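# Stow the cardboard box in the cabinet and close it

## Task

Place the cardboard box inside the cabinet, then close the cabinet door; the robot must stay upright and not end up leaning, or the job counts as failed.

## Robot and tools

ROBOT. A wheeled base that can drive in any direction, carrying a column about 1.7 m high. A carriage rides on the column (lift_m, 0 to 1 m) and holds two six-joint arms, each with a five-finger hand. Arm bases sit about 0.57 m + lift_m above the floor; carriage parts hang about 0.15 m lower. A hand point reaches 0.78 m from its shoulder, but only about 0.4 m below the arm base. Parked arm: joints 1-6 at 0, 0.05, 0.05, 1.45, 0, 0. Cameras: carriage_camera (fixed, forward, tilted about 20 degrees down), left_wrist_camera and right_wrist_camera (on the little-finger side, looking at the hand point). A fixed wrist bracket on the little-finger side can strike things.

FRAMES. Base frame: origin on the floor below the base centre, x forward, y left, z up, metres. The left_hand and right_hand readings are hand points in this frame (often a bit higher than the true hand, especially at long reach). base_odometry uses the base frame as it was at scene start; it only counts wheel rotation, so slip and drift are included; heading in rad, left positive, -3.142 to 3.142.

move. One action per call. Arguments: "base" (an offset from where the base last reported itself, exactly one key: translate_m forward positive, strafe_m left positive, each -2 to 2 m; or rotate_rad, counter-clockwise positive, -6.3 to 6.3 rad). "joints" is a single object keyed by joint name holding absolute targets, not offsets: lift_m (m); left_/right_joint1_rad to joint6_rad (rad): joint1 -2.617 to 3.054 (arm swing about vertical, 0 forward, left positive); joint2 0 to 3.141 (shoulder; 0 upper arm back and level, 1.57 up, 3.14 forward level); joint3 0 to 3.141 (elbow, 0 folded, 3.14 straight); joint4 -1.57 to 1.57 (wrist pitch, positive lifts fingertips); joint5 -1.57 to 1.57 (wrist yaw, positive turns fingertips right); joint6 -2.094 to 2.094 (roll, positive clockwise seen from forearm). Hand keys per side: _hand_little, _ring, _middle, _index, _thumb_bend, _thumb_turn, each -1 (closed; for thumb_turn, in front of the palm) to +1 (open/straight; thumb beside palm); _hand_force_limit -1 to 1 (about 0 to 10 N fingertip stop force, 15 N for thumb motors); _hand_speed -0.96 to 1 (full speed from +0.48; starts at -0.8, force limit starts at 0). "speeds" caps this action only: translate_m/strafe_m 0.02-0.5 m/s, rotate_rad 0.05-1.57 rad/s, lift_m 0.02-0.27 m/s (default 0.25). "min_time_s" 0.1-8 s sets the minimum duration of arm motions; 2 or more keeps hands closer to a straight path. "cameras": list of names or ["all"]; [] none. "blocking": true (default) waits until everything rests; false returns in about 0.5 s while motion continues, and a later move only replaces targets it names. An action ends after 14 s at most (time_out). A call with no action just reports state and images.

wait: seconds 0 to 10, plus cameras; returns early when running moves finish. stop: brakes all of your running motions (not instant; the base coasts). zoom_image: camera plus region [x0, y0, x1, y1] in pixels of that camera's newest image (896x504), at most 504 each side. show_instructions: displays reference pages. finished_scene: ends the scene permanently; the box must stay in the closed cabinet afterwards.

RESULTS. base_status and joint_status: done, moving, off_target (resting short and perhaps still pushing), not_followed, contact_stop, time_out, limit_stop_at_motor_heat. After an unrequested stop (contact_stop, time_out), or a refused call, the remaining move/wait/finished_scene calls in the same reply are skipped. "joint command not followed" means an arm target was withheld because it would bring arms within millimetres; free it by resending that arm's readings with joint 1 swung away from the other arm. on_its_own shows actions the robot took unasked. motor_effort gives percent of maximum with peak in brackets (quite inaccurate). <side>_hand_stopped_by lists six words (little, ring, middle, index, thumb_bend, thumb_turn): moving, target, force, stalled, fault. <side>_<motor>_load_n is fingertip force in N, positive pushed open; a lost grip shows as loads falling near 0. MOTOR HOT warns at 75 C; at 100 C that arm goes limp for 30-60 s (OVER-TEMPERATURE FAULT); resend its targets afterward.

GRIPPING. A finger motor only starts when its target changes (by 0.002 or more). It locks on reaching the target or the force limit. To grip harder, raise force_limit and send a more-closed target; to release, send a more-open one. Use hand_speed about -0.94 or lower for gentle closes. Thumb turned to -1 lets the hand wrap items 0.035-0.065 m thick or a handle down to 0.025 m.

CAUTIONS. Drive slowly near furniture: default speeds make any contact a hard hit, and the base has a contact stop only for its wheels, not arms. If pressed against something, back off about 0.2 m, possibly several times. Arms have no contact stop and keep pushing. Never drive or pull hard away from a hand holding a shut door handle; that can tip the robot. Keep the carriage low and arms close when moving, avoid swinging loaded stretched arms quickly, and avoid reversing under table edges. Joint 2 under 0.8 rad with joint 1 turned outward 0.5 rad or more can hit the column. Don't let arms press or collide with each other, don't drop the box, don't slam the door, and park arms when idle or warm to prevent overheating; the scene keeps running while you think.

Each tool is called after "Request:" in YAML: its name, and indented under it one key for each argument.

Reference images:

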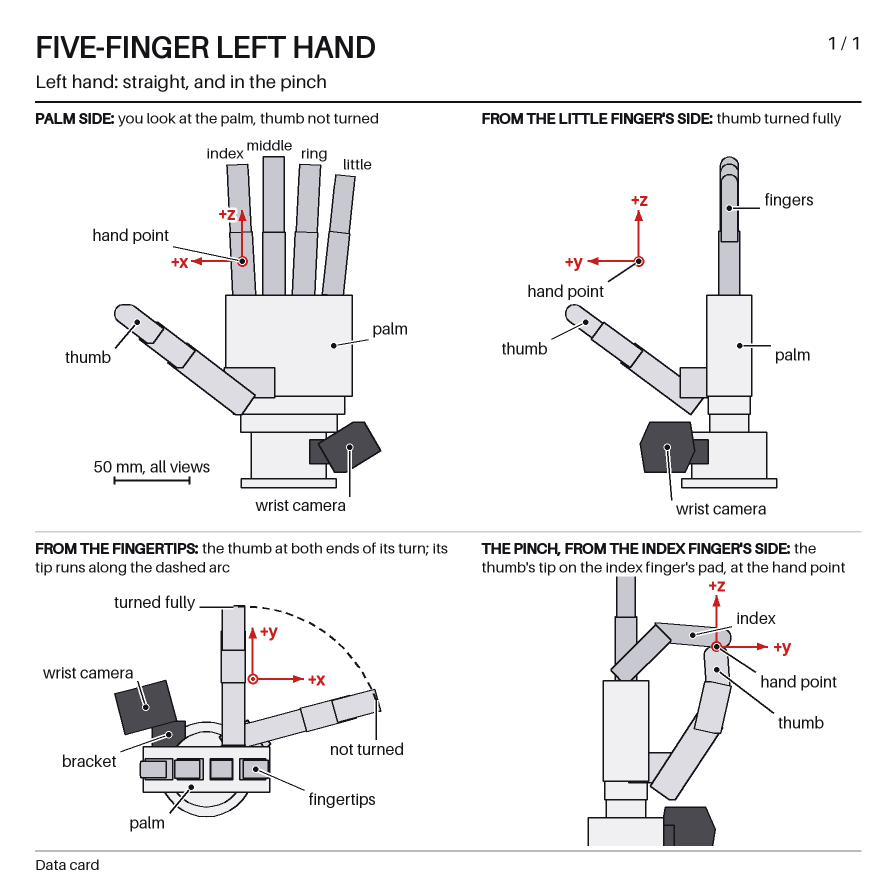

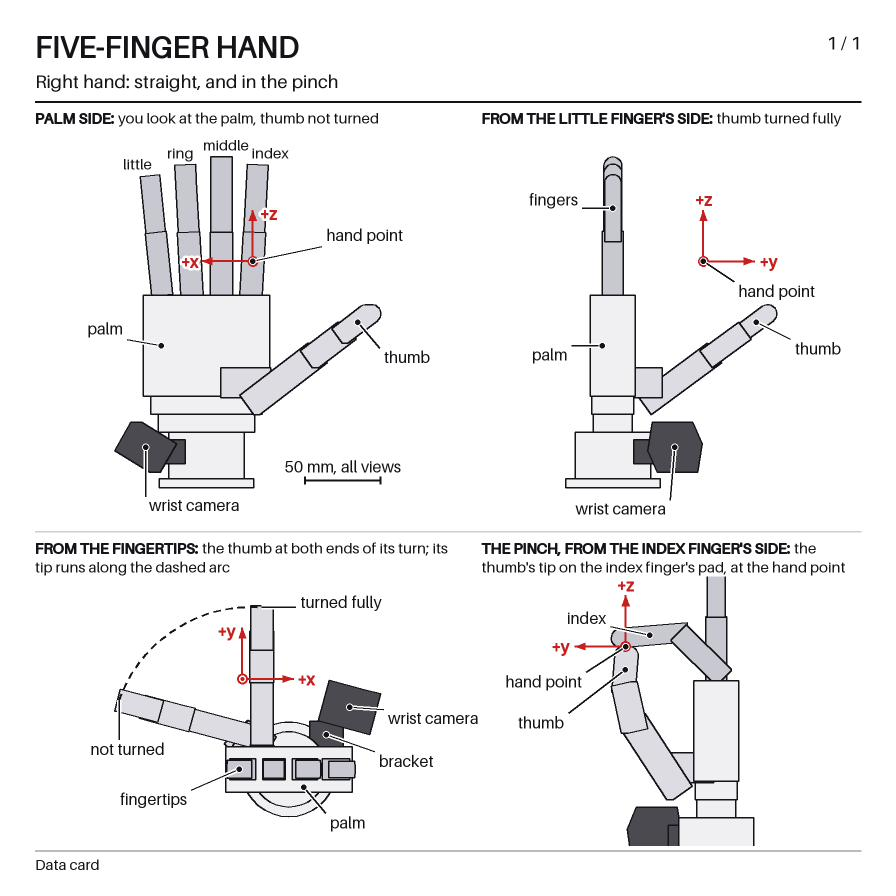

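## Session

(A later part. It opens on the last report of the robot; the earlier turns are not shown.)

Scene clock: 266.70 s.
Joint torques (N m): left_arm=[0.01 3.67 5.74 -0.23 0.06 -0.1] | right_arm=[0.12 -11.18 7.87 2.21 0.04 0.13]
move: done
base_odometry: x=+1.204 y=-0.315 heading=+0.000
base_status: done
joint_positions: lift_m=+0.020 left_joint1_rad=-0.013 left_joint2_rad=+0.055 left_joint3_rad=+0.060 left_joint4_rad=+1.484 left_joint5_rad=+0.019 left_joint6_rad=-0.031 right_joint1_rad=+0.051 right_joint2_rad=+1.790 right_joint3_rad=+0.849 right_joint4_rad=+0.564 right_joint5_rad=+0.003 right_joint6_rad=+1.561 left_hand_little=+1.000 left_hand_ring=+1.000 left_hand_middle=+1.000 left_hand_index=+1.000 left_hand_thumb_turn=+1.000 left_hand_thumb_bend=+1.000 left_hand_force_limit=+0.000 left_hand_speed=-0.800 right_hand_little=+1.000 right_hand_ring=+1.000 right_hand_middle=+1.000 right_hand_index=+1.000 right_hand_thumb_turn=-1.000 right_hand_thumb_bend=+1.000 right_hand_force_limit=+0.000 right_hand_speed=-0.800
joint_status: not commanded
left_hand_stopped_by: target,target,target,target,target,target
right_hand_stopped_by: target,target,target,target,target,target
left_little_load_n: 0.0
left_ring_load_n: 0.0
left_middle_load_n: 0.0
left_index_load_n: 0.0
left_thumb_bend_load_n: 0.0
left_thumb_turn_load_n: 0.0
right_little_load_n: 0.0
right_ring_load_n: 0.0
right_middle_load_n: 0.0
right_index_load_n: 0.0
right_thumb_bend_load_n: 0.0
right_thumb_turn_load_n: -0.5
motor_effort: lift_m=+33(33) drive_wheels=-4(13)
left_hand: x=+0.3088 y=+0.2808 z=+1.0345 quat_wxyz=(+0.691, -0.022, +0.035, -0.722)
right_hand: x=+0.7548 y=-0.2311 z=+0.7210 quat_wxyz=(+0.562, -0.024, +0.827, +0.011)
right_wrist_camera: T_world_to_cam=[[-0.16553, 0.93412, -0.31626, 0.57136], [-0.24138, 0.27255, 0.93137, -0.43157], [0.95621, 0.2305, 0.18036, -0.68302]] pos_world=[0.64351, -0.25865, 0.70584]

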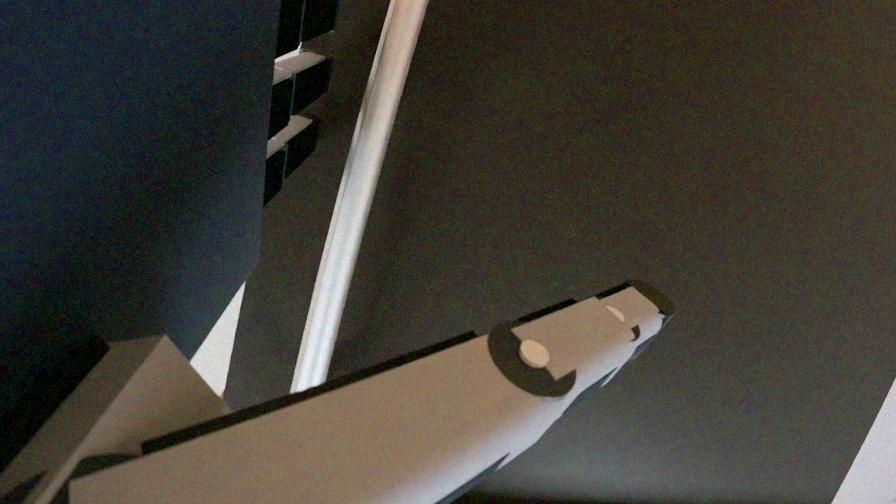

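Request:
move:
  joints: {"right_hand_index": 0.0, "right_hand_middle": 0.0, "right_hand_ring": 0.0, "right_hand_little": 0.0}
  cameras: ["carriage_camera", "right_wrist_camera"]

Request:
zoom_image:
  camera: "carriage_camera"
  region: [500, 180, 640, 320]

Scene clock: 272.90 s.
Joint torques (N m): left_arm=[0.29 3.55 5.6 -0.22 0.05 -0.08] | right_arm=[1.52 -11.23 7.77 2.22 -0.52 0.07]
move: off_target
base_odometry: x=+1.204 y=-0.315 heading=+0.000
base_status: not commanded
joint_positions: lift_m=+0.020 left_joint1_rad=-0.013 left_joint2_rad=+0.055 left_joint3_rad=+0.060 left_joint4_rad=+1.484 left_joint5_rad=+0.019 left_joint6_rad=-0.031 right_joint1_rad=+0.035 right_joint2_rad=+1.790 right_joint3_rad=+0.850 right_joint4_rad=+0.560 right_joint5_rad=+0.056 right_joint6_rad=+1.568 left_hand_little=+1.000 left_hand_ring=+1.000 left_hand_middle=+1.000 left_hand_index=+1.000 left_hand_thumb_turn=+1.000 left_hand_thumb_bend=+1.000 left_hand_force_limit=+0.000 left_hand_speed=-0.800 right_hand_little=+0.000 right_hand_ring=+0.000 right_hand_middle=+0.522 right_hand_index=+0.337 right_hand_thumb_turn=-1.000 right_hand_thumb_bend=+1.000 right_hand_force_limit=+0.000 right_hand_speed=-0.800
joint_status: right_hand_middle off_target (ended at +0.522, target +0.000); right_hand_index off_target (ended at +0.337, target +0.000); the others done
left_hand_stopped_by: target,target,target,target,target,target
right_hand_stopped_by: target,target,force,force,target,target
left_little_load_n: 0.0
left_ring_load_n: 0.0
left_middle_load_n: 0.0
left_index_load_n: 0.0
left_thumb_bend_load_n: 0.0
left_thumb_turn_load_n: 0.0
right_little_load_n: 0.0
right_ring_load_n: 0.0
right_middle_load_n: 0.0
right_index_load_n: 5.0
right_thumb_bend_load_n: 0.0
right_thumb_turn_load_n: -0.5
motor_effort: lift_m=+33(33) drive_wheels=-4(5)
left_hand: x=+0.3088 y=+0.2808 z=+1.0345 quat_wxyz=(+0.691, -0.022, +0.035, -0.722)
right_hand: x=+0.7593 y=-0.2501 z=+0.7197 quat_wxyz=(+0.561, +0.000, +0.828, -0.014)
carriage_camera: T_world_to_cam=[[-0.00443, -0.99999, 0.00253, -0.00388], [-0.36567, -0.00074, -0.93074, 0.98716], [0.93073, -0.00505, -0.36567, 0.23482]] pos_world=[0.14241, -0.00197, 1.00467]
right_wrist_camera: T_world_to_cam=[[-0.10238, 0.93878, -0.32896, 0.55177], [-0.22011, 0.30112, 0.92783, -0.43057], [0.97009, 0.1674, 0.1758, -0.70578]] pos_world=[0.64639, -0.27019, 0.70509]

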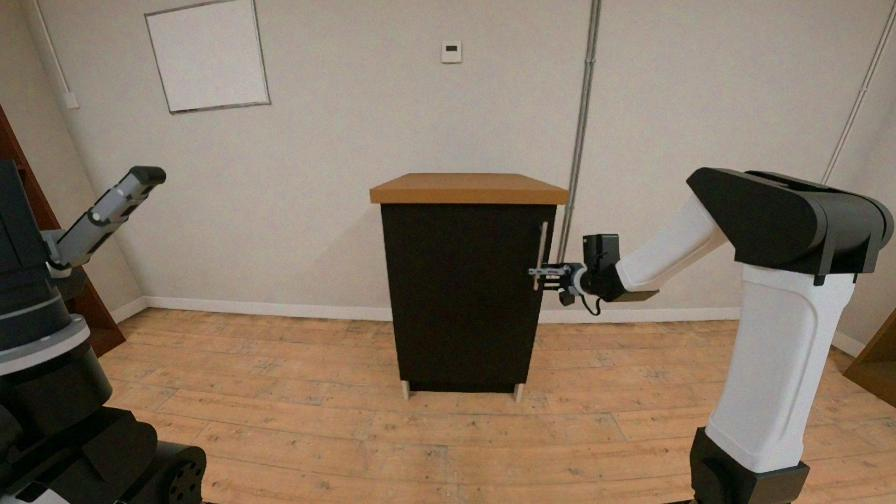

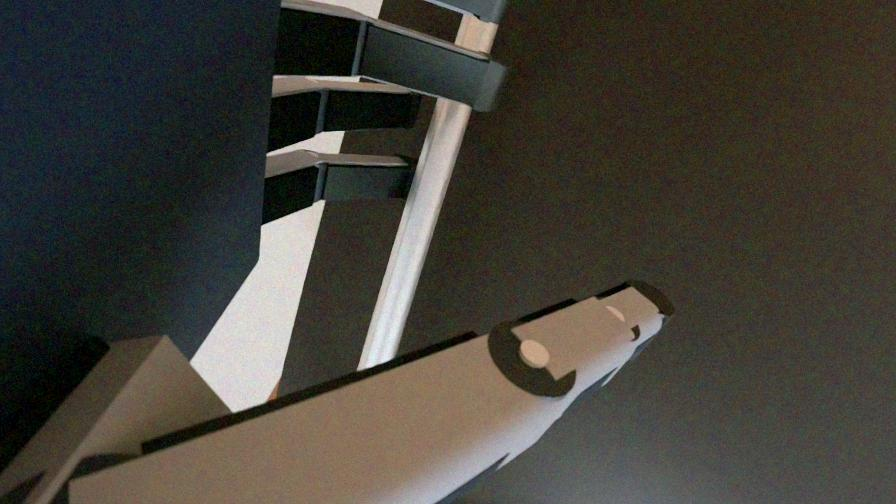

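Scaled by 3.600 from the camera's image (finer frame: 1280x720).

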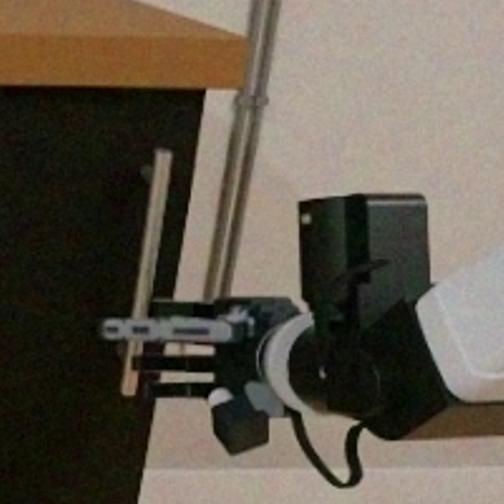

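Request:
move:
  joints: {"right_hand_index": 1.0, "right_hand_middle": 1.0, "right_hand_ring": 1.0, "right_hand_little": 1.0}

Request:
move:
  base: {"translate_m": -0.08}
  speeds: {"translate_m": 0.1}

Request:
move:
  joints: {"right_joint1_rad": -0.02, "right_joint2_rad": 2.0, "right_joint3_rad": 0.70, "right_joint4_rad": 1.33, "right_joint5_rad": 0, "right_joint6_rad": 1.57, "right_hand_index": 0.0, "right_hand_middle": 0.0, "right_hand_ring": 0.0, "right_hand_little": 0.0}
  min_time_s: 2
  cameras: ["carriage_camera", "right_wrist_camera"]

Request:
zoom_image:
  camera: "carriage_camera"
  region: [500, 180, 640, 320]

Scene clock: 312.00 s.
Joint torques (N m): left_arm=[0.31 3.7 5.72 -0.21 0.08 -0.1] | right_arm=[-0.58 -11.19 7.71 2.27 0.45 0.01]
move: off_target
base_odometry: x=+1.204 y=-0.315 heading=+0.000
base_status: not commanded
joint_positions: lift_m=+0.020 left_joint1_rad=-0.013 left_joint2_rad=+0.055 left_joint3_rad=+0.060 left_joint4_rad=+1.484 left_joint5_rad=+0.019 left_joint6_rad=-0.031 right_joint1_rad=+0.059 right_joint2_rad=+1.790 right_joint3_rad=+0.850 right_joint4_rad=+0.555 right_joint5_rad=-0.037 right_joint6_rad=+1.571 left_hand_little=+1.000 left_hand_ring=+1.000 left_hand_middle=+1.000 left_hand_index=+1.000 left_hand_thumb_turn=+1.000 left_hand_thumb_bend=+1.000 left_hand_force_limit=+0.000 left_hand_speed=-0.800 right_hand_little=+1.000 right_hand_ring=+0.707 right_hand_middle=+1.000 right_hand_index=+1.000 right_hand_thumb_turn=-1.000 right_hand_thumb_bend=+1.000 right_hand_force_limit=+0.000 right_hand_speed=-0.800
joint_status: right_hand_ring off_target (ended at +0.707, target +1.000); the others done
left_hand_stopped_by: target,target,target,target,target,target
right_hand_stopped_by: target,stalled,target,target,target,target
left_little_load_n: 0.0
left_ring_load_n: 0.0
left_middle_load_n: 0.0
left_index_load_n: 0.0
left_thumb_bend_load_n: 0.5
left_thumb_turn_load_n: 0.0
right_little_load_n: 0.0
right_ring_load_n: -18.5
right_middle_load_n: 1.5
right_index_load_n: 0.0
right_thumb_bend_load_n: 0.0
right_thumb_turn_load_n: -0.5
motor_effort: lift_m=+33(33) drive_wheels=-4(5)
left_hand: x=+0.3088 y=+0.2808 z=+1.0345 quat_wxyz=(+0.691, -0.022, +0.035, -0.722)
right_hand: x=+0.7511 y=-0.2198 z=+0.7207 quat_wxyz=(+0.558, -0.035, +0.829, +0.032)
pictures: none

Scene clock: 313.50 s.
Joint torques (N m): left_arm=[0.28 3.43 5.67 -0.18 0.05 -0.06] | right_arm=[-0.13 -11.18 7.65 2.27 0.16 0.01]
move: done
base_odometry: x=+1.124 y=-0.314 heading=+0.000
base_status: done
joint_positions: lift_m=+0.020 left_joint1_rad=-0.013 left_joint2_rad=+0.055 left_joint3_rad=+0.060 left_joint4_rad=+1.483 left_joint5_rad=+0.019 left_joint6_rad=-0.031 right_joint1_rad=+0.054 right_joint2_rad=+1.789 right_joint3_rad=+0.851 right_joint4_rad=+0.555 right_joint5_rad=-0.009 right_joint6_rad=+1.572 left_hand_little=+1.000 left_hand_ring=+1.000 left_hand_middle=+1.000 left_hand_index=+1.000 left_hand_thumb_turn=+1.000 left_hand_thumb_bend=+1.000 left_hand_force_limit=+0.000 left_hand_speed=-0.800 right_hand_little=+1.000 right_hand_ring=+0.708 right_hand_middle=+1.000 right_hand_index=+1.000 right_hand_thumb_turn=-1.000 right_hand_thumb_bend=+1.000 right_hand_force_limit=+0.000 right_hand_speed=-0.800
joint_status: not commanded
left_hand_stopped_by: target,target,target,target,target,target
right_hand_stopped_by: target,stalled,target,target,target,target
left_little_load_n: 0.0
left_ring_load_n: 0.0
left_middle_load_n: 0.0
left_index_load_n: 0.0
left_thumb_bend_load_n: 0.0
left_thumb_turn_load_n: 0.0
right_little_load_n: 0.0
right_ring_load_n: 0.0
right_middle_load_n: 0.0
right_index_load_n: 0.0
right_thumb_bend_load_n: 0.0
right_thumb_turn_load_n: -0.5
motor_effort: lift_m=+33(33) drive_wheels=+4(15)
left_hand: x=+0.3091 y=+0.2808 z=+1.0345 quat_wxyz=(+0.691, -0.023, +0.035, -0.722)
right_hand: x=+0.7538 y=-0.2278 z=+0.7211 quat_wxyz=(+0.559, -0.025, +0.828, +0.019)
pictures: none

Scene clock: 315.87 s.
Joint torques (N m): left_arm=[0.5 3.44 5.74 -0.19 0.04 -0.09] | right_arm=[-0.29 -8.2 3.99 2.53 0.16 0.03]
move: done
base_odometry: x=+1.124 y=-0.314 heading=+0.000
base_status: not commanded
joint_positions: lift_m=+0.020 left_joint1_rad=-0.013 left_joint2_rad=+0.055 left_joint3_rad=+0.060 left_joint4_rad=+1.483 left_joint5_rad=+0.019 left_joint6_rad=-0.031 right_joint1_rad=-0.014 right_joint2_rad=+1.991 right_joint3_rad=+0.708 right_joint4_rad=+1.309 right_joint5_rad=-0.008 right_joint6_rad=+1.572 left_hand_little=+1.000 left_hand_ring=+1.000 left_hand_middle=+1.000 left_hand_index=+1.000 left_hand_thumb_turn=+1.000 left_hand_thumb_bend=+1.000 left_hand_force_limit=+0.000 left_hand_speed=-0.800 right_hand_little=+0.000 right_hand_ring=+0.000 right_hand_middle=+0.000 right_hand_index=+0.000 right_hand_thumb_turn=-1.000 right_hand_thumb_bend=+1.000 right_hand_force_limit=+0.000 right_hand_speed=-0.800
joint_status: all done
left_hand_stopped_by: target,target,target,target,target,target
right_hand_stopped_by: target,target,target,target,target,target
left_little_load_n: 0.0
left_ring_load_n: 0.0
left_middle_load_n: 0.0
left_index_load_n: 0.0
left_thumb_bend_load_n: 0.0
left_thumb_turn_load_n: 0.0
right_little_load_n: 0.0
right_ring_load_n: 0.0
right_middle_load_n: 0.0
right_index_load_n: 0.0
right_thumb_bend_load_n: 0.0
right_thumb_turn_load_n: 0.0
motor_effort: lift_m=+33(33) drive_wheels=+4(4)
left_hand: x=+0.3091 y=+0.2808 z=+1.0345 quat_wxyz=(+0.691, -0.023, +0.035, -0.722)
right_hand: x=+0.7500 y=-0.2637 z=+0.7580 quat_wxyz=(+0.716, +0.002, +0.698, -0.002)
carriage_camera: T_world_to_cam=[[-0.00443, -0.99999, 0.00253, -0.00388], [-0.36567, -0.00074, -0.93074, 0.98716], [0.93073, -0.00505, -0.36567, 0.23482]] pos_world=[0.14241, -0.00197, 1.00467]
right_wrist_camera: T_world_to_cam=[[0.01886, 0.94476, -0.32721, 0.48552], [-0.57426, 0.27814, 0.76998, -0.08481], [0.81845, 0.17338, 0.54779, -0.86793]] pos_world=[0.6525, -0.28463, 0.69961]

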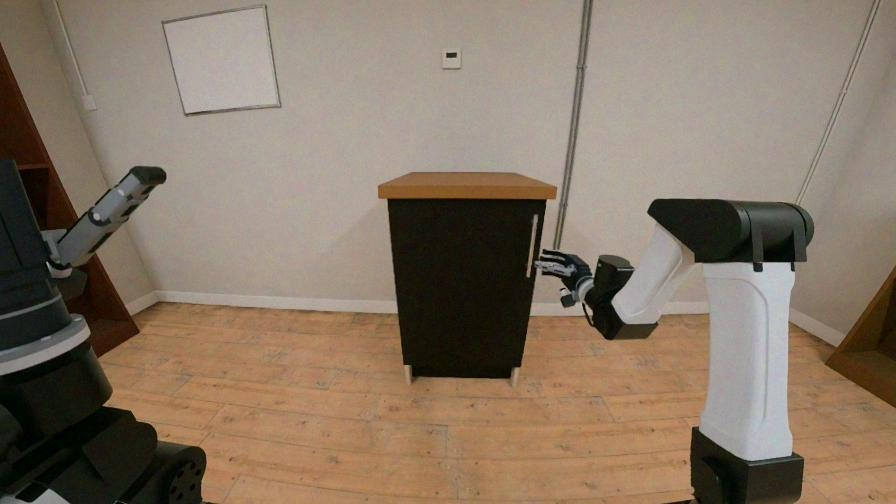

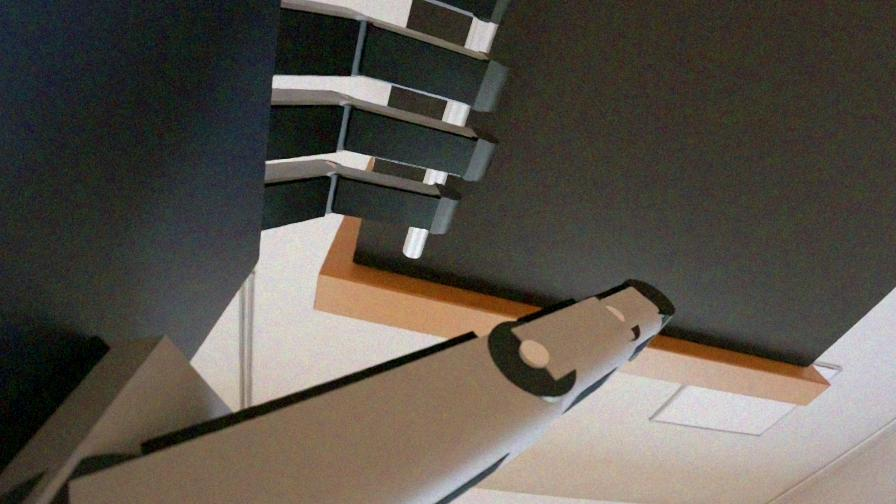

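Scaled by 3.600 from the camera's image (finer frame: 1280x720).

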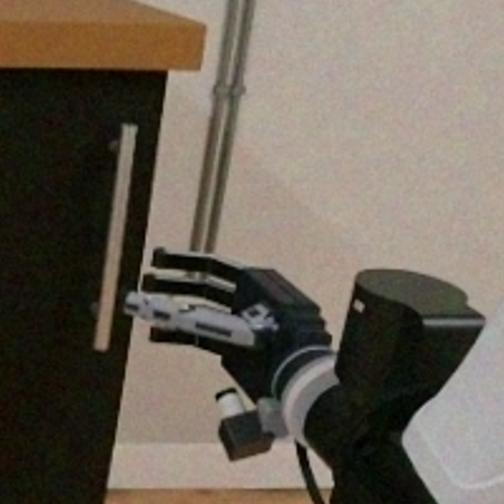

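Request:
move:
  joints: {"right_joint1_rad": -0.065, "right_joint5_rad": -0.05}
  min_time_s: 1.5

Request:
move:
  base: {"translate_m": 0.09}
  speeds: {"translate_m": 0.06}
  cameras: ["carriage_camera", "right_wrist_camera"]

Request:
zoom_image:
  camera: "right_wrist_camera"
  region: [250, 0, 600, 300]

Request:
zoom_image:
  camera: "carriage_camera"
  region: [500, 200, 600, 300]

Scene clock: 333.67 s.
Joint torques (N m): left_arm=[0.24 3.73 5.67 -0.18 0.05 -0.07] | right_arm=[-0.31 -8.2 3.99 2.53 -0.01 0.03]
move: done
base_odometry: x=+1.124 y=-0.314 heading=+0.000
base_status: not commanded
joint_positions: lift_m=+0.020 left_joint1_rad=-0.013 left_joint2_rad=+0.055 left_joint3_rad=+0.060 left_joint4_rad=+1.483 left_joint5_rad=+0.019 left_joint6_rad=-0.031 right_joint1_rad=-0.059 right_joint2_rad=+1.991 right_joint3_rad=+0.708 right_joint4_rad=+1.310 right_joint5_rad=-0.040 right_joint6_rad=+1.572 left_hand_little=+1.000 left_hand_ring=+1.000 left_hand_middle=+1.000 left_hand_index=+1.000 left_hand_thumb_turn=+1.000 left_hand_thumb_bend=+1.000 left_hand_force_limit=+0.000 left_hand_speed=-0.800 right_hand_little=+0.000 right_hand_ring=+0.000 right_hand_middle=+0.000 right_hand_index=+0.000 right_hand_thumb_turn=-1.000 right_hand_thumb_bend=+1.000 right_hand_force_limit=+0.000 right_hand_speed=-0.800
joint_status: all done
left_hand_stopped_by: target,target,target,target,target,target
right_hand_stopped_by: target,target,target,target,target,target
left_little_load_n: 0.0
left_ring_load_n: 0.0
left_middle_load_n: 0.0
left_index_load_n: 0.0
left_thumb_bend_load_n: 0.0
left_thumb_turn_load_n: 0.0
right_little_load_n: 0.0
right_ring_load_n: 0.0
right_middle_load_n: 0.0
right_index_load_n: 0.0
right_thumb_bend_load_n: 0.0
right_thumb_turn_load_n: -0.5
motor_effort: lift_m=+33(33) drive_wheels=+4(4)
left_hand: x=+0.3091 y=+0.2808 z=+1.0345 quat_wxyz=(+0.691, -0.023, +0.035, -0.722)
right_hand: x=+0.7502 y=-0.2810 z=+0.7581 quat_wxyz=(+0.717, +0.006, +0.697, -0.007)
pictures: none

Scene clock: 335.70 s.
Joint torques (N m): left_arm=[0.53 3.62 5.61 -0.21 0.04 -0.09] | right_arm=[-0.21 -8.51 3.86 2.41 -0.02 0.03]
move: done
base_odometry: x=+1.214 y=-0.315 heading=+0.000
base_status: done
joint_positions: lift_m=+0.020 left_joint1_rad=-0.013 left_joint2_rad=+0.055 left_joint3_rad=+0.060 left_joint4_rad=+1.483 left_joint5_rad=+0.019 left_joint6_rad=-0.031 right_joint1_rad=-0.060 right_joint2_rad=+1.992 right_joint3_rad=+0.708 right_joint4_rad=+1.315 right_joint5_rad=-0.041 right_joint6_rad=+1.572 left_hand_little=+1.000 left_hand_ring=+1.000 left_hand_middle=+1.000 left_hand_index=+1.000 left_hand_thumb_turn=+1.000 left_hand_thumb_bend=+1.000 left_hand_force_limit=+0.000 left_hand_speed=-0.800 right_hand_little=+0.000 right_hand_ring=+0.000 right_hand_middle=+0.000 right_hand_index=+0.000 right_hand_thumb_turn=-1.000 right_hand_thumb_bend=+1.000 right_hand_force_limit=+0.000 right_hand_speed=-0.800
joint_status: not commanded
left_hand_stopped_by: target,target,target,target,target,target
right_hand_stopped_by: target,target,target,target,target,target
left_little_load_n: 0.0
left_ring_load_n: 0.0
left_middle_load_n: 0.0
left_index_load_n: 0.0
left_thumb_bend_load_n: 0.0
left_thumb_turn_load_n: 0.0
right_little_load_n: 0.0
right_ring_load_n: 0.0
right_middle_load_n: 0.0
right_index_load_n: 0.0
right_thumb_bend_load_n: 0.0
right_thumb_turn_load_n: 0.0
motor_effort: lift_m=+33(33) drive_wheels=-5(11)
left_hand: x=+0.3090 y=+0.2808 z=+1.0345 quat_wxyz=(+0.691, -0.022, +0.035, -0.722)
right_hand: x=+0.7500 y=-0.2811 z=+0.7591 quat_wxyz=(+0.718, +0.006, +0.696, -0.007)
carriage_camera: T_world_to_cam=[[-0.00443, -0.99999, 0.00253, -0.00388], [-0.36567, -0.00074, -0.93074, 0.98716], [0.93073, -0.00505, -0.36567, 0.23482]] pos_world=[0.14241, -0.00197, 1.00467]
right_wrist_camera: T_world_to_cam=[[0.03248, 0.94408, -0.32811, 0.49264], [-0.57477, 0.28622, 0.76663, -0.07561], [0.81767, 0.16369, 0.55192, -0.87077]] pos_world=[0.65255, -0.30091, 0.7002]

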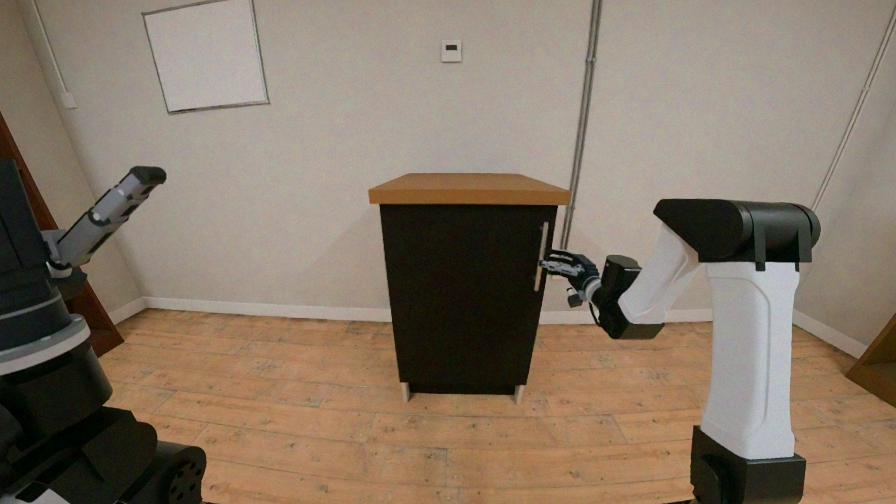

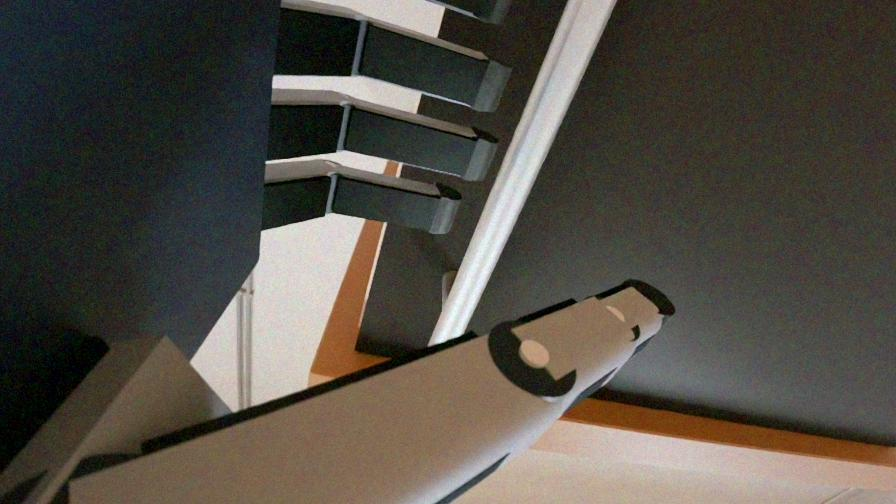

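Scaled by 1.440 from the camera's image (finer frame: 1280x720).

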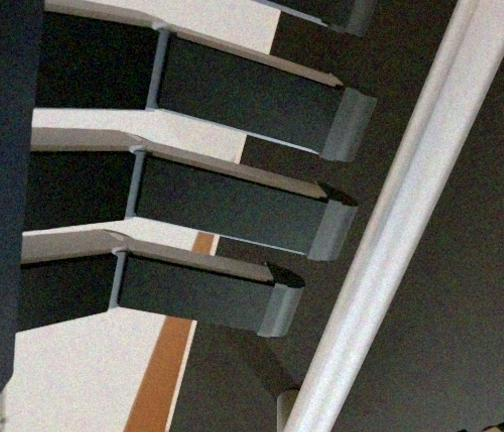

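Scaled by 5.040 from the camera's image (finer frame: 1280x720).

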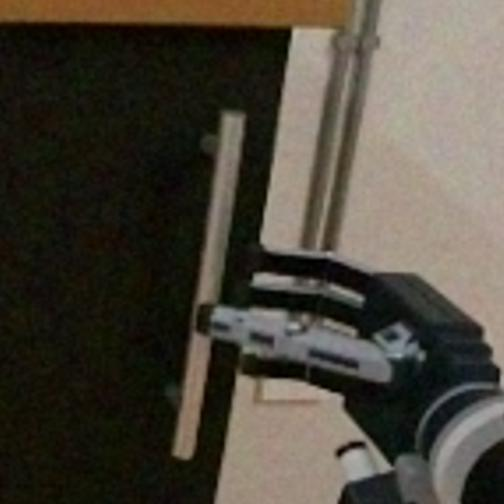

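Request:
move:
  joints: {"right_joint1_rad": -0.08, "right_joint5_rad": -0.06}
  min_time_s: 1

Request:
move:
  base: {"translate_m": 0.03}
  speeds: {"translate_m": 0.04}
  cameras: ["right_wrist_camera"]

Request:
zoom_image:
  camera: "right_wrist_camera"
  region: [250, 0, 600, 300]

Scene clock: 356.43 s.
Joint torques (N m): left_arm=[0.36 3.69 5.75 -0.21 0.06 -0.09] | right_arm=[-0.31 -8.28 3.99 2.45 -0.03 0.03]
move: done
base_odometry: x=+1.214 y=-0.315 heading=+0.000
base_status: not commanded
joint_positions: lift_m=+0.020 left_joint1_rad=-0.013 left_joint2_rad=+0.055 left_joint3_rad=+0.060 left_joint4_rad=+1.483 left_joint5_rad=+0.019 left_joint6_rad=-0.031 right_joint1_rad=-0.074 right_joint2_rad=+1.992 right_joint3_rad=+0.708 right_joint4_rad=+1.316 right_joint5_rad=-0.051 right_joint6_rad=+1.572 left_hand_little=+1.000 left_hand_ring=+1.000 left_hand_middle=+1.000 left_hand_index=+1.000 left_hand_thumb_turn=+1.000 left_hand_thumb_bend=+1.000 left_hand_force_limit=+0.000 left_hand_speed=-0.800 right_hand_little=+0.000 right_hand_ring=+0.000 right_hand_middle=+0.000 right_hand_index=+0.000 right_hand_thumb_turn=-1.000 right_hand_thumb_bend=+1.000 right_hand_force_limit=+0.000 right_hand_speed=-0.800
joint_status: all done
left_hand_stopped_by: target,target,target,target,target,target
right_hand_stopped_by: target,target,target,target,target,target
left_little_load_n: 0.0
left_ring_load_n: 0.0
left_middle_load_n: 0.0
left_index_load_n: 0.0
left_thumb_bend_load_n: 0.0
left_thumb_turn_load_n: 0.0
right_little_load_n: 0.0
right_ring_load_n: 0.0
right_middle_load_n: 0.0
right_index_load_n: 0.5
right_thumb_bend_load_n: 0.0
right_thumb_turn_load_n: 0.0
motor_effort: lift_m=+33(33) drive_wheels=-5(5)
left_hand: x=+0.3090 y=+0.2808 z=+1.0345 quat_wxyz=(+0.691, -0.022, +0.035, -0.722)
right_hand: x=+0.7500 y=-0.2867 z=+0.7592 quat_wxyz=(+0.718, +0.008, +0.696, -0.009)
pictures: none

Scene clock: 357.70 s.
Joint torques (N m): left_arm=[0.25 3.48 5.53 -0.16 0.06 -0.1] | right_arm=[-0.25 -8.35 4.04 2.44 -0.02 0.03]
move: done
base_odometry: x=+1.244 y=-0.315 heading=-0.001
base_status: done
joint_positions: lift_m=+0.020 left_joint1_rad=-0.013 left_joint2_rad=+0.055 left_joint3_rad=+0.060 left_joint4_rad=+1.483 left_joint5_rad=+0.019 left_joint6_rad=-0.031 right_joint1_rad=-0.075 right_joint2_rad=+1.992 right_joint3_rad=+0.708 right_joint4_rad=+1.317 right_joint5_rad=-0.052 right_joint6_rad=+1.572 left_hand_little=+1.000 left_hand_ring=+1.000 left_hand_middle=+1.000 left_hand_index=+1.000 left_hand_thumb_turn=+1.000 left_hand_thumb_bend=+1.000 left_hand_force_limit=+0.000 left_hand_speed=-0.800 right_hand_little=+0.000 right_hand_ring=+0.000 right_hand_middle=+0.000 right_hand_index=+0.000 right_hand_thumb_turn=-1.000 right_hand_thumb_bend=+1.000 right_hand_force_limit=+0.000 right_hand_speed=-0.800
joint_status: not commanded
left_hand_stopped_by: target,target,target,target,target,target
right_hand_stopped_by: target,target,target,target,target,target
left_little_load_n: 0.0
left_ring_load_n: 0.0
left_middle_load_n: 0.0
left_index_load_n: 0.0
left_thumb_bend_load_n: 0.0
left_thumb_turn_load_n: 0.0
right_little_load_n: 0.0
right_ring_load_n: 0.0
right_middle_load_n: 0.0
right_index_load_n: 0.0
right_thumb_bend_load_n: 0.0
right_thumb_turn_load_n: -0.5
motor_effort: lift_m=+33(33) drive_wheels=-4(13)
left_hand: x=+0.3091 y=+0.2808 z=+1.0345 quat_wxyz=(+0.691, -0.023, +0.035, -0.722)
right_hand: x=+0.7498 y=-0.2869 z=+0.7593 quat_wxyz=(+0.719, +0.008, +0.695, -0.008)
right_wrist_camera: T_world_to_cam=[[0.03718, 0.94376, -0.32853, 0.49481], [-0.57425, 0.28923, 0.76589, -0.07324], [0.81783, 0.16019, 0.55271, -0.87143]] pos_world=[0.65223, -0.30621, 0.7003]

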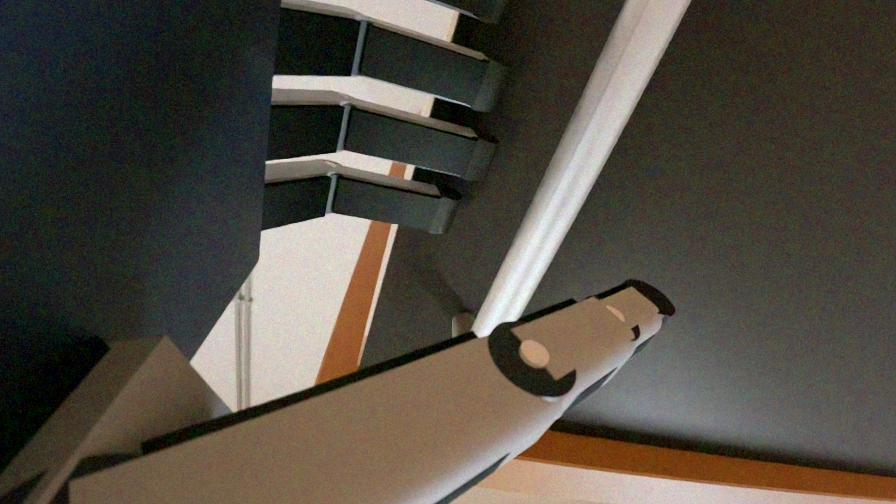

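Scaled by 1.440 from the camera's image (finer frame: 1280x720).

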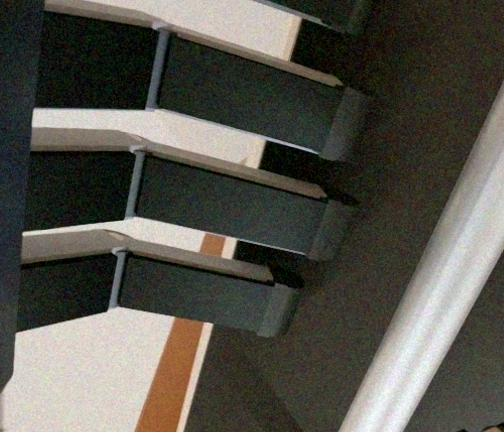

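Request:
move:
  joints: {"right_joint1_rad": -0.02, "right_joint5_rad": 0.0}
  min_time_s: 2
  cameras: ["right_wrist_camera"]

Request:
zoom_image:
  camera: "right_wrist_camera"
  region: [250, 0, 600, 300]

Scene clock: 366.27 s.
Joint torques (N m): left_arm=[0.28 3.79 5.49 -0.2 0.07 -0.1] | right_arm=[0.79 -8.28 4.04 2.43 0.18 0.03]
move: done
base_odometry: x=+1.244 y=-0.315 heading=-0.001
base_status: not commanded
joint_positions: lift_m=+0.020 left_joint1_rad=-0.013 left_joint2_rad=+0.055 left_joint3_rad=+0.060 left_joint4_rad=+1.483 left_joint5_rad=+0.019 left_joint6_rad=-0.031 right_joint1_rad=-0.026 right_joint2_rad=+1.992 right_joint3_rad=+0.708 right_joint4_rad=+1.318 right_joint5_rad=-0.009 right_joint6_rad=+1.572 left_hand_little=+1.000 left_hand_ring=+1.000 left_hand_middle=+1.000 left_hand_index=+1.000 left_hand_thumb_turn=+1.000 left_hand_thumb_bend=+1.000 left_hand_force_limit=+0.000 left_hand_speed=-0.800 right_hand_little=+0.000 right_hand_ring=+0.000 right_hand_middle=+0.000 right_hand_index=+0.000 right_hand_thumb_turn=-1.000 right_hand_thumb_bend=+1.000 right_hand_force_limit=+0.000 right_hand_speed=-0.800
joint_status: all done
left_hand_stopped_by: target,target,target,target,target,target
right_hand_stopped_by: target,target,target,target,target,target
left_little_load_n: 0.0
left_ring_load_n: 0.0
left_middle_load_n: 0.0
left_index_load_n: 0.0
left_thumb_bend_load_n: 0.0
left_thumb_turn_load_n: 0.0
right_little_load_n: 0.0
right_ring_load_n: 0.0
right_middle_load_n: 0.0
right_index_load_n: 0.0
right_thumb_bend_load_n: 0.0
right_thumb_turn_load_n: -0.5
motor_effort: lift_m=+33(33) drive_wheels=-4(4)
left_hand: x=+0.3091 y=+0.2808 z=+1.0345 quat_wxyz=(+0.691, -0.023, +0.035, -0.722)
right_hand: x=+0.7502 y=-0.2696 z=+0.7596 quat_wxyz=(+0.719, +0.006, +0.695, -0.006)
right_wrist_camera: T_world_to_cam=[[0.03122, 0.94445, -0.32716, 0.48223], [-0.5768, 0.28434, 0.7658, -0.07762], [0.81629, 0.16479, 0.55363, -0.87295]] pos_world=[0.65275, -0.28952, 0.7005]

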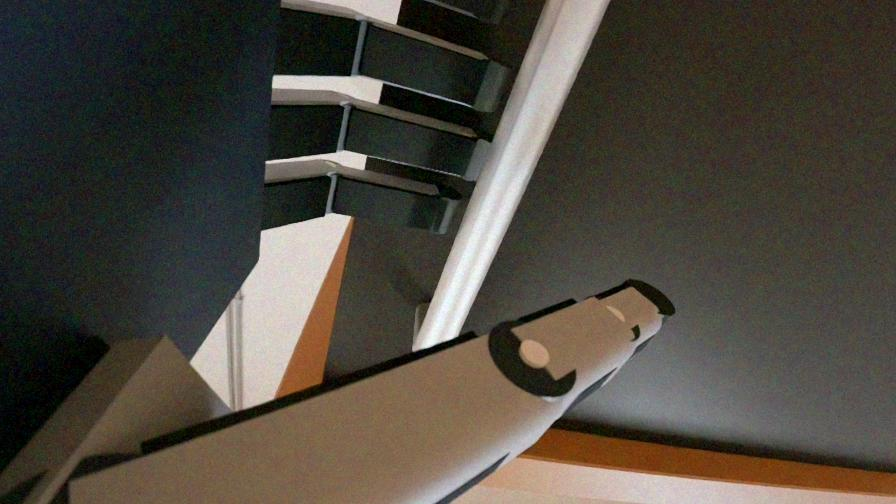

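Scaled by 1.440 from the camera's image (finer frame: 1280x720).

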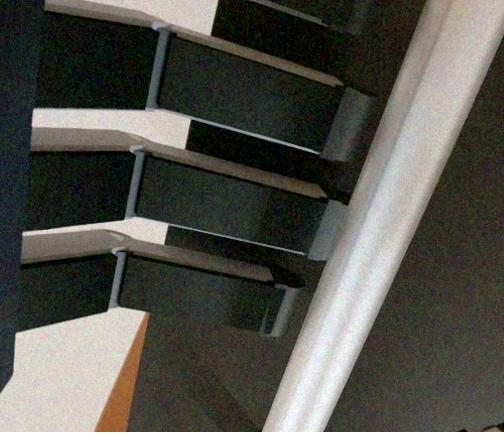

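Request:
move:
  joints: {"right_joint1_rad": 0.05, "right_joint5_rad": 0.05}
  min_time_s: 2
  cameras: ["right_wrist_camera"]

Request:
zoom_image:
  camera: "right_wrist_camera"
  region: [250, 0, 600, 300]

Scene clock: 372.97 s.
Joint torques (N m): left_arm=[0.18 3.69 5.68 -0.23 0.08 -0.09] | right_arm=[0.77 -8.28 4.04 2.43 0.18 0.03]
move: done
base_odometry: x=+1.244 y=-0.315 heading=-0.001
base_status: not commanded
joint_positions: lift_m=+0.020 left_joint1_rad=-0.013 left_joint2_rad=+0.055 left_joint3_rad=+0.060 left_joint4_rad=+1.483 left_joint5_rad=+0.019 left_joint6_rad=-0.031 right_joint1_rad=+0.044 right_joint2_rad=+1.992 right_joint3_rad=+0.708 right_joint4_rad=+1.318 right_joint5_rad=+0.041 right_joint6_rad=+1.572 left_hand_little=+1.000 left_hand_ring=+1.000 left_hand_middle=+1.000 left_hand_index=+1.000 left_hand_thumb_turn=+1.000 left_hand_thumb_bend=+1.000 left_hand_force_limit=+0.000 left_hand_speed=-0.800 right_hand_little=+0.000 right_hand_ring=+0.000 right_hand_middle=+0.000 right_hand_index=+0.000 right_hand_thumb_turn=-1.000 right_hand_thumb_bend=+1.000 right_hand_force_limit=+0.000 right_hand_speed=-0.800
joint_status: all done
left_hand_stopped_by: target,target,target,target,target,target
right_hand_stopped_by: target,target,target,target,target,target
left_little_load_n: 0.0
left_ring_load_n: 0.0
left_middle_load_n: 0.0
left_index_load_n: 0.0
left_thumb_bend_load_n: 0.0
left_thumb_turn_load_n: 0.0
right_little_load_n: 0.0
right_ring_load_n: 0.0
right_middle_load_n: 0.0
right_index_load_n: 0.0
right_thumb_bend_load_n: 0.0
right_thumb_turn_load_n: -0.5
motor_effort: lift_m=+33(33) drive_wheels=-4(4)
left_hand: x=+0.3091 y=+0.2808 z=+1.0345 quat_wxyz=(+0.691, -0.023, +0.035, -0.722)
right_hand: x=+0.7488 y=-0.2431 z=+0.7596 quat_wxyz=(+0.719, +0.000, +0.695, +0.002)
right_wrist_camera: T_world_to_cam=[[0.01283, 0.94545, -0.32553, 0.47009], [-0.58221, 0.27174, 0.76628, -0.08539], [0.81294, 0.17969, 0.55393, -0.87038]] pos_world=[0.65182, -0.26484, 0.70059]

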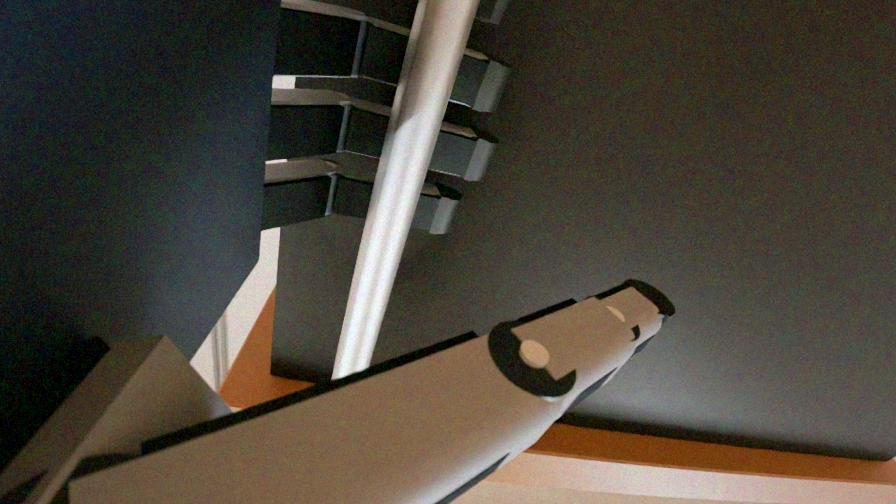

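Scaled by 1.440 from the camera's image (finer frame: 1280x720).

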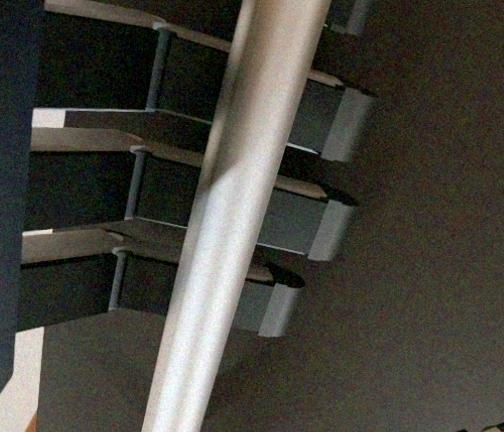

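Request:
move:
  joints: {"right_hand_index": -0.35, "right_hand_middle": -0.35, "right_hand_ring": -0.35, "right_hand_little": -0.35, "right_hand_speed": -0.9}
  cameras: ["right_wrist_camera"]

Scene clock: 378.57 s.
Joint torques (N m): left_arm=[0.43 3.62 5.67 -0.21 0.06 -0.08] | right_arm=[0.79 -8.39 4.04 2.45 0.1 0.03]
move: done
base_odometry: x=+1.244 y=-0.315 heading=-0.001
base_status: not commanded
joint_positions: lift_m=+0.020 left_joint1_rad=-0.013 left_joint2_rad=+0.055 left_joint3_rad=+0.060 left_joint4_rad=+1.483 left_joint5_rad=+0.019 left_joint6_rad=-0.031 right_joint1_rad=+0.044 right_joint2_rad=+1.993 right_joint3_rad=+0.708 right_joint4_rad=+1.318 right_joint5_rad=+0.048 right_joint6_rad=+1.572 left_hand_little=+1.000 left_hand_ring=+1.000 left_hand_middle=+1.000 left_hand_index=+1.000 left_hand_thumb_turn=+1.000 left_hand_thumb_bend=+1.000 left_hand_force_limit=+0.000 left_hand_speed=-0.800 right_hand_little=-0.350 right_hand_ring=-0.350 right_hand_middle=-0.350 right_hand_index=-0.350 right_hand_thumb_turn=-1.000 right_hand_thumb_bend=+1.000 right_hand_force_limit=+0.000 right_hand_speed=-0.900
joint_status: all done
left_hand_stopped_by: target,target,target,target,target,target
right_hand_stopped_by: target,target,target,target,target,target
left_little_load_n: 0.0
left_ring_load_n: 0.0
left_middle_load_n: 0.5
left_index_load_n: 0.0
left_thumb_bend_load_n: 0.0
left_thumb_turn_load_n: 0.0
right_little_load_n: 1.5
right_ring_load_n: 2.5
right_middle_load_n: 0.0
right_index_load_n: 0.0
right_thumb_bend_load_n: 0.0
right_thumb_turn_load_n: -0.5
motor_effort: lift_m=+33(33) drive_wheels=-4(4)
left_hand: x=+0.3091 y=+0.2808 z=+1.0345 quat_wxyz=(+0.691, -0.023, +0.035, -0.722)
right_hand: x=+0.7493 y=-0.2446 z=+0.7591 quat_wxyz=(+0.719, +0.002, +0.696, -0.001)
right_wrist_camera: T_world_to_cam=[[0.01967, 0.94538, -0.32539, 0.466], [-0.57924, 0.27604, 0.76699, -0.08589], [0.81492, 0.17339, 0.55303, -0.87262]] pos_world=[0.65219, -0.26554, 0.70009]

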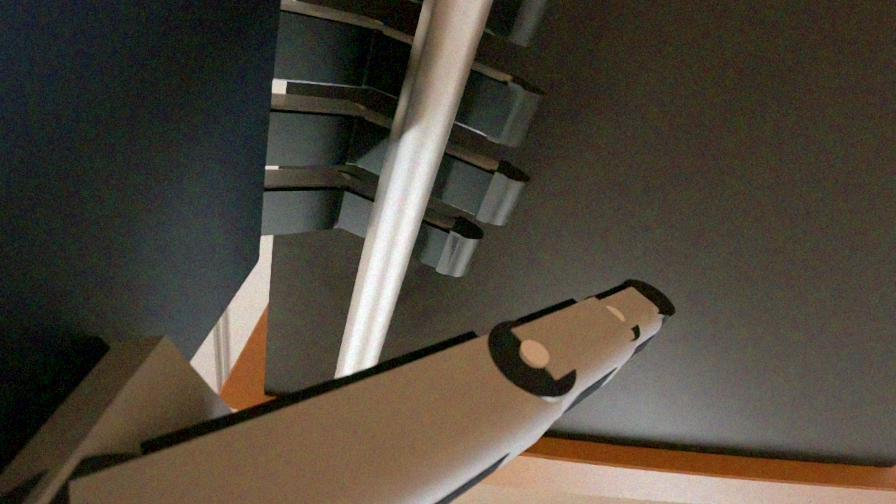

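Request:
move:
  base: {"translate_m": -0.06}
  speeds: {"translate_m": 0.04}
  cameras: ["carriage_camera", "right_wrist_camera"]

Scene clock: 383.73 s.
Joint torques (N m): left_arm=[0.18 3.56 5.78 -0.16 0.05 -0.03] | right_arm=[-0.42 -8.27 3.95 2.45 0.26 0.04]
move: done
base_odometry: x=+1.184 y=-0.315 heading=+0.000
base_status: done
joint_positions: lift_m=+0.020 left_joint1_rad=-0.013 left_joint2_rad=+0.055 left_joint3_rad=+0.060 left_joint4_rad=+1.482 left_joint5_rad=+0.019 left_joint6_rad=-0.031 right_joint1_rad=+0.057 right_joint2_rad=+1.994 right_joint3_rad=+0.708 right_joint4_rad=+1.318 right_joint5_rad=+0.032 right_joint6_rad=+1.572 left_hand_little=+1.000 left_hand_ring=+1.000 left_hand_middle=+1.000 left_hand_index=+1.000 left_hand_thumb_turn=+1.000 left_hand_thumb_bend=+1.000 left_hand_force_limit=+0.000 left_hand_speed=-0.800 right_hand_little=-0.350 right_hand_ring=-0.350 right_hand_middle=-0.350 right_hand_index=-0.350 right_hand_thumb_turn=-1.000 right_hand_thumb_bend=+1.000 right_hand_force_limit=+0.000 right_hand_speed=-0.900
joint_status: not commanded
left_hand_stopped_by: target,target,target,target,target,target
right_hand_stopped_by: target,target,target,target,target,target
left_little_load_n: 0.0
left_ring_load_n: 0.0
left_middle_load_n: 0.0
left_index_load_n: 0.0
left_thumb_bend_load_n: 0.0
left_thumb_turn_load_n: -0.5
right_little_load_n: 1.0
right_ring_load_n: 1.5
right_middle_load_n: 0.0
right_index_load_n: 0.0
right_thumb_bend_load_n: 0.0
right_thumb_turn_load_n: 0.0
motor_effort: lift_m=+33(33) drive_wheels=+4(16)
left_hand: x=+0.3093 y=+0.2808 z=+1.0344 quat_wxyz=(+0.691, -0.023, +0.036, -0.722)
right_hand: x=+0.7474 y=-0.2348 z=+0.7588 quat_wxyz=(+0.718, -0.008, +0.696, +0.009)
carriage_camera: T_world_to_cam=[[-0.00443, -0.99999, 0.00253, -0.00388], [-0.36567, -0.00074, -0.93074, 0.98716], [0.93073, -0.00505, -0.36567, 0.23482]] pos_world=[0.14241, -0.00197, 1.00467]
right_wrist_camera: T_world_to_cam=[[-0.00783, 0.94539, -0.32586, 0.47758], [-0.58669, 0.25954, 0.76709, -0.08788], [0.80977, 0.19719, 0.55262, -0.86273]] pos_world=[0.65079, -0.25857, 0.6998]

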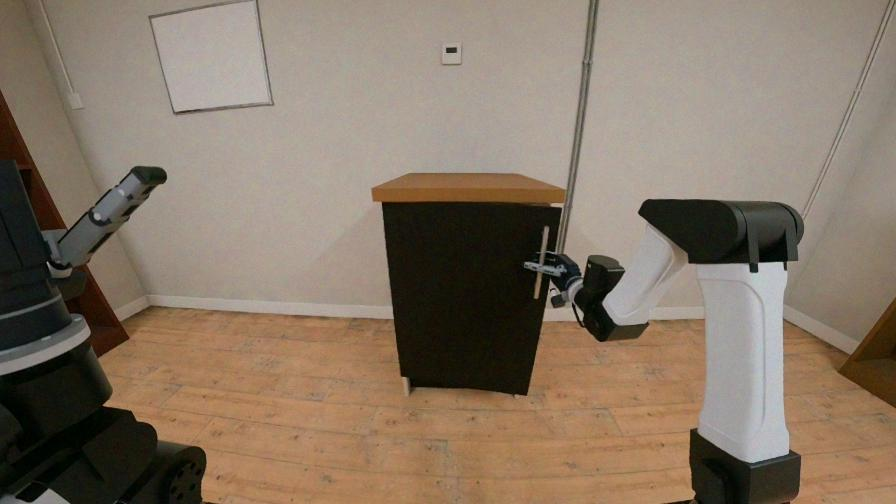

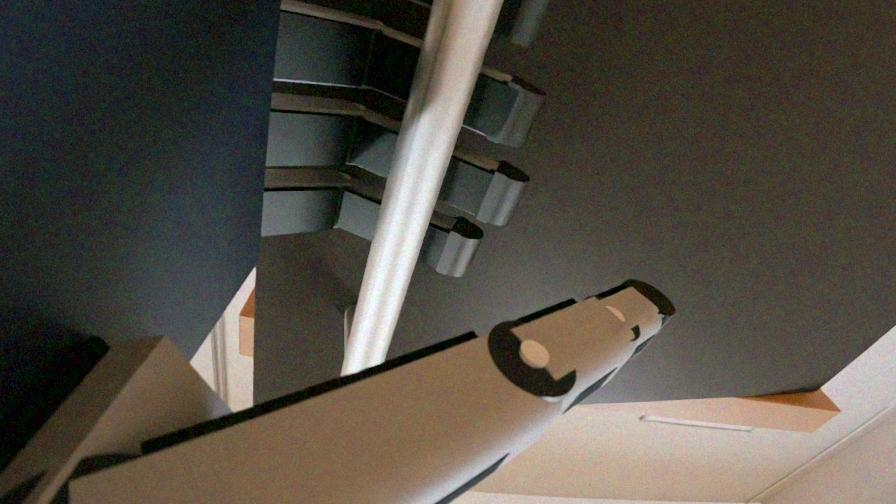

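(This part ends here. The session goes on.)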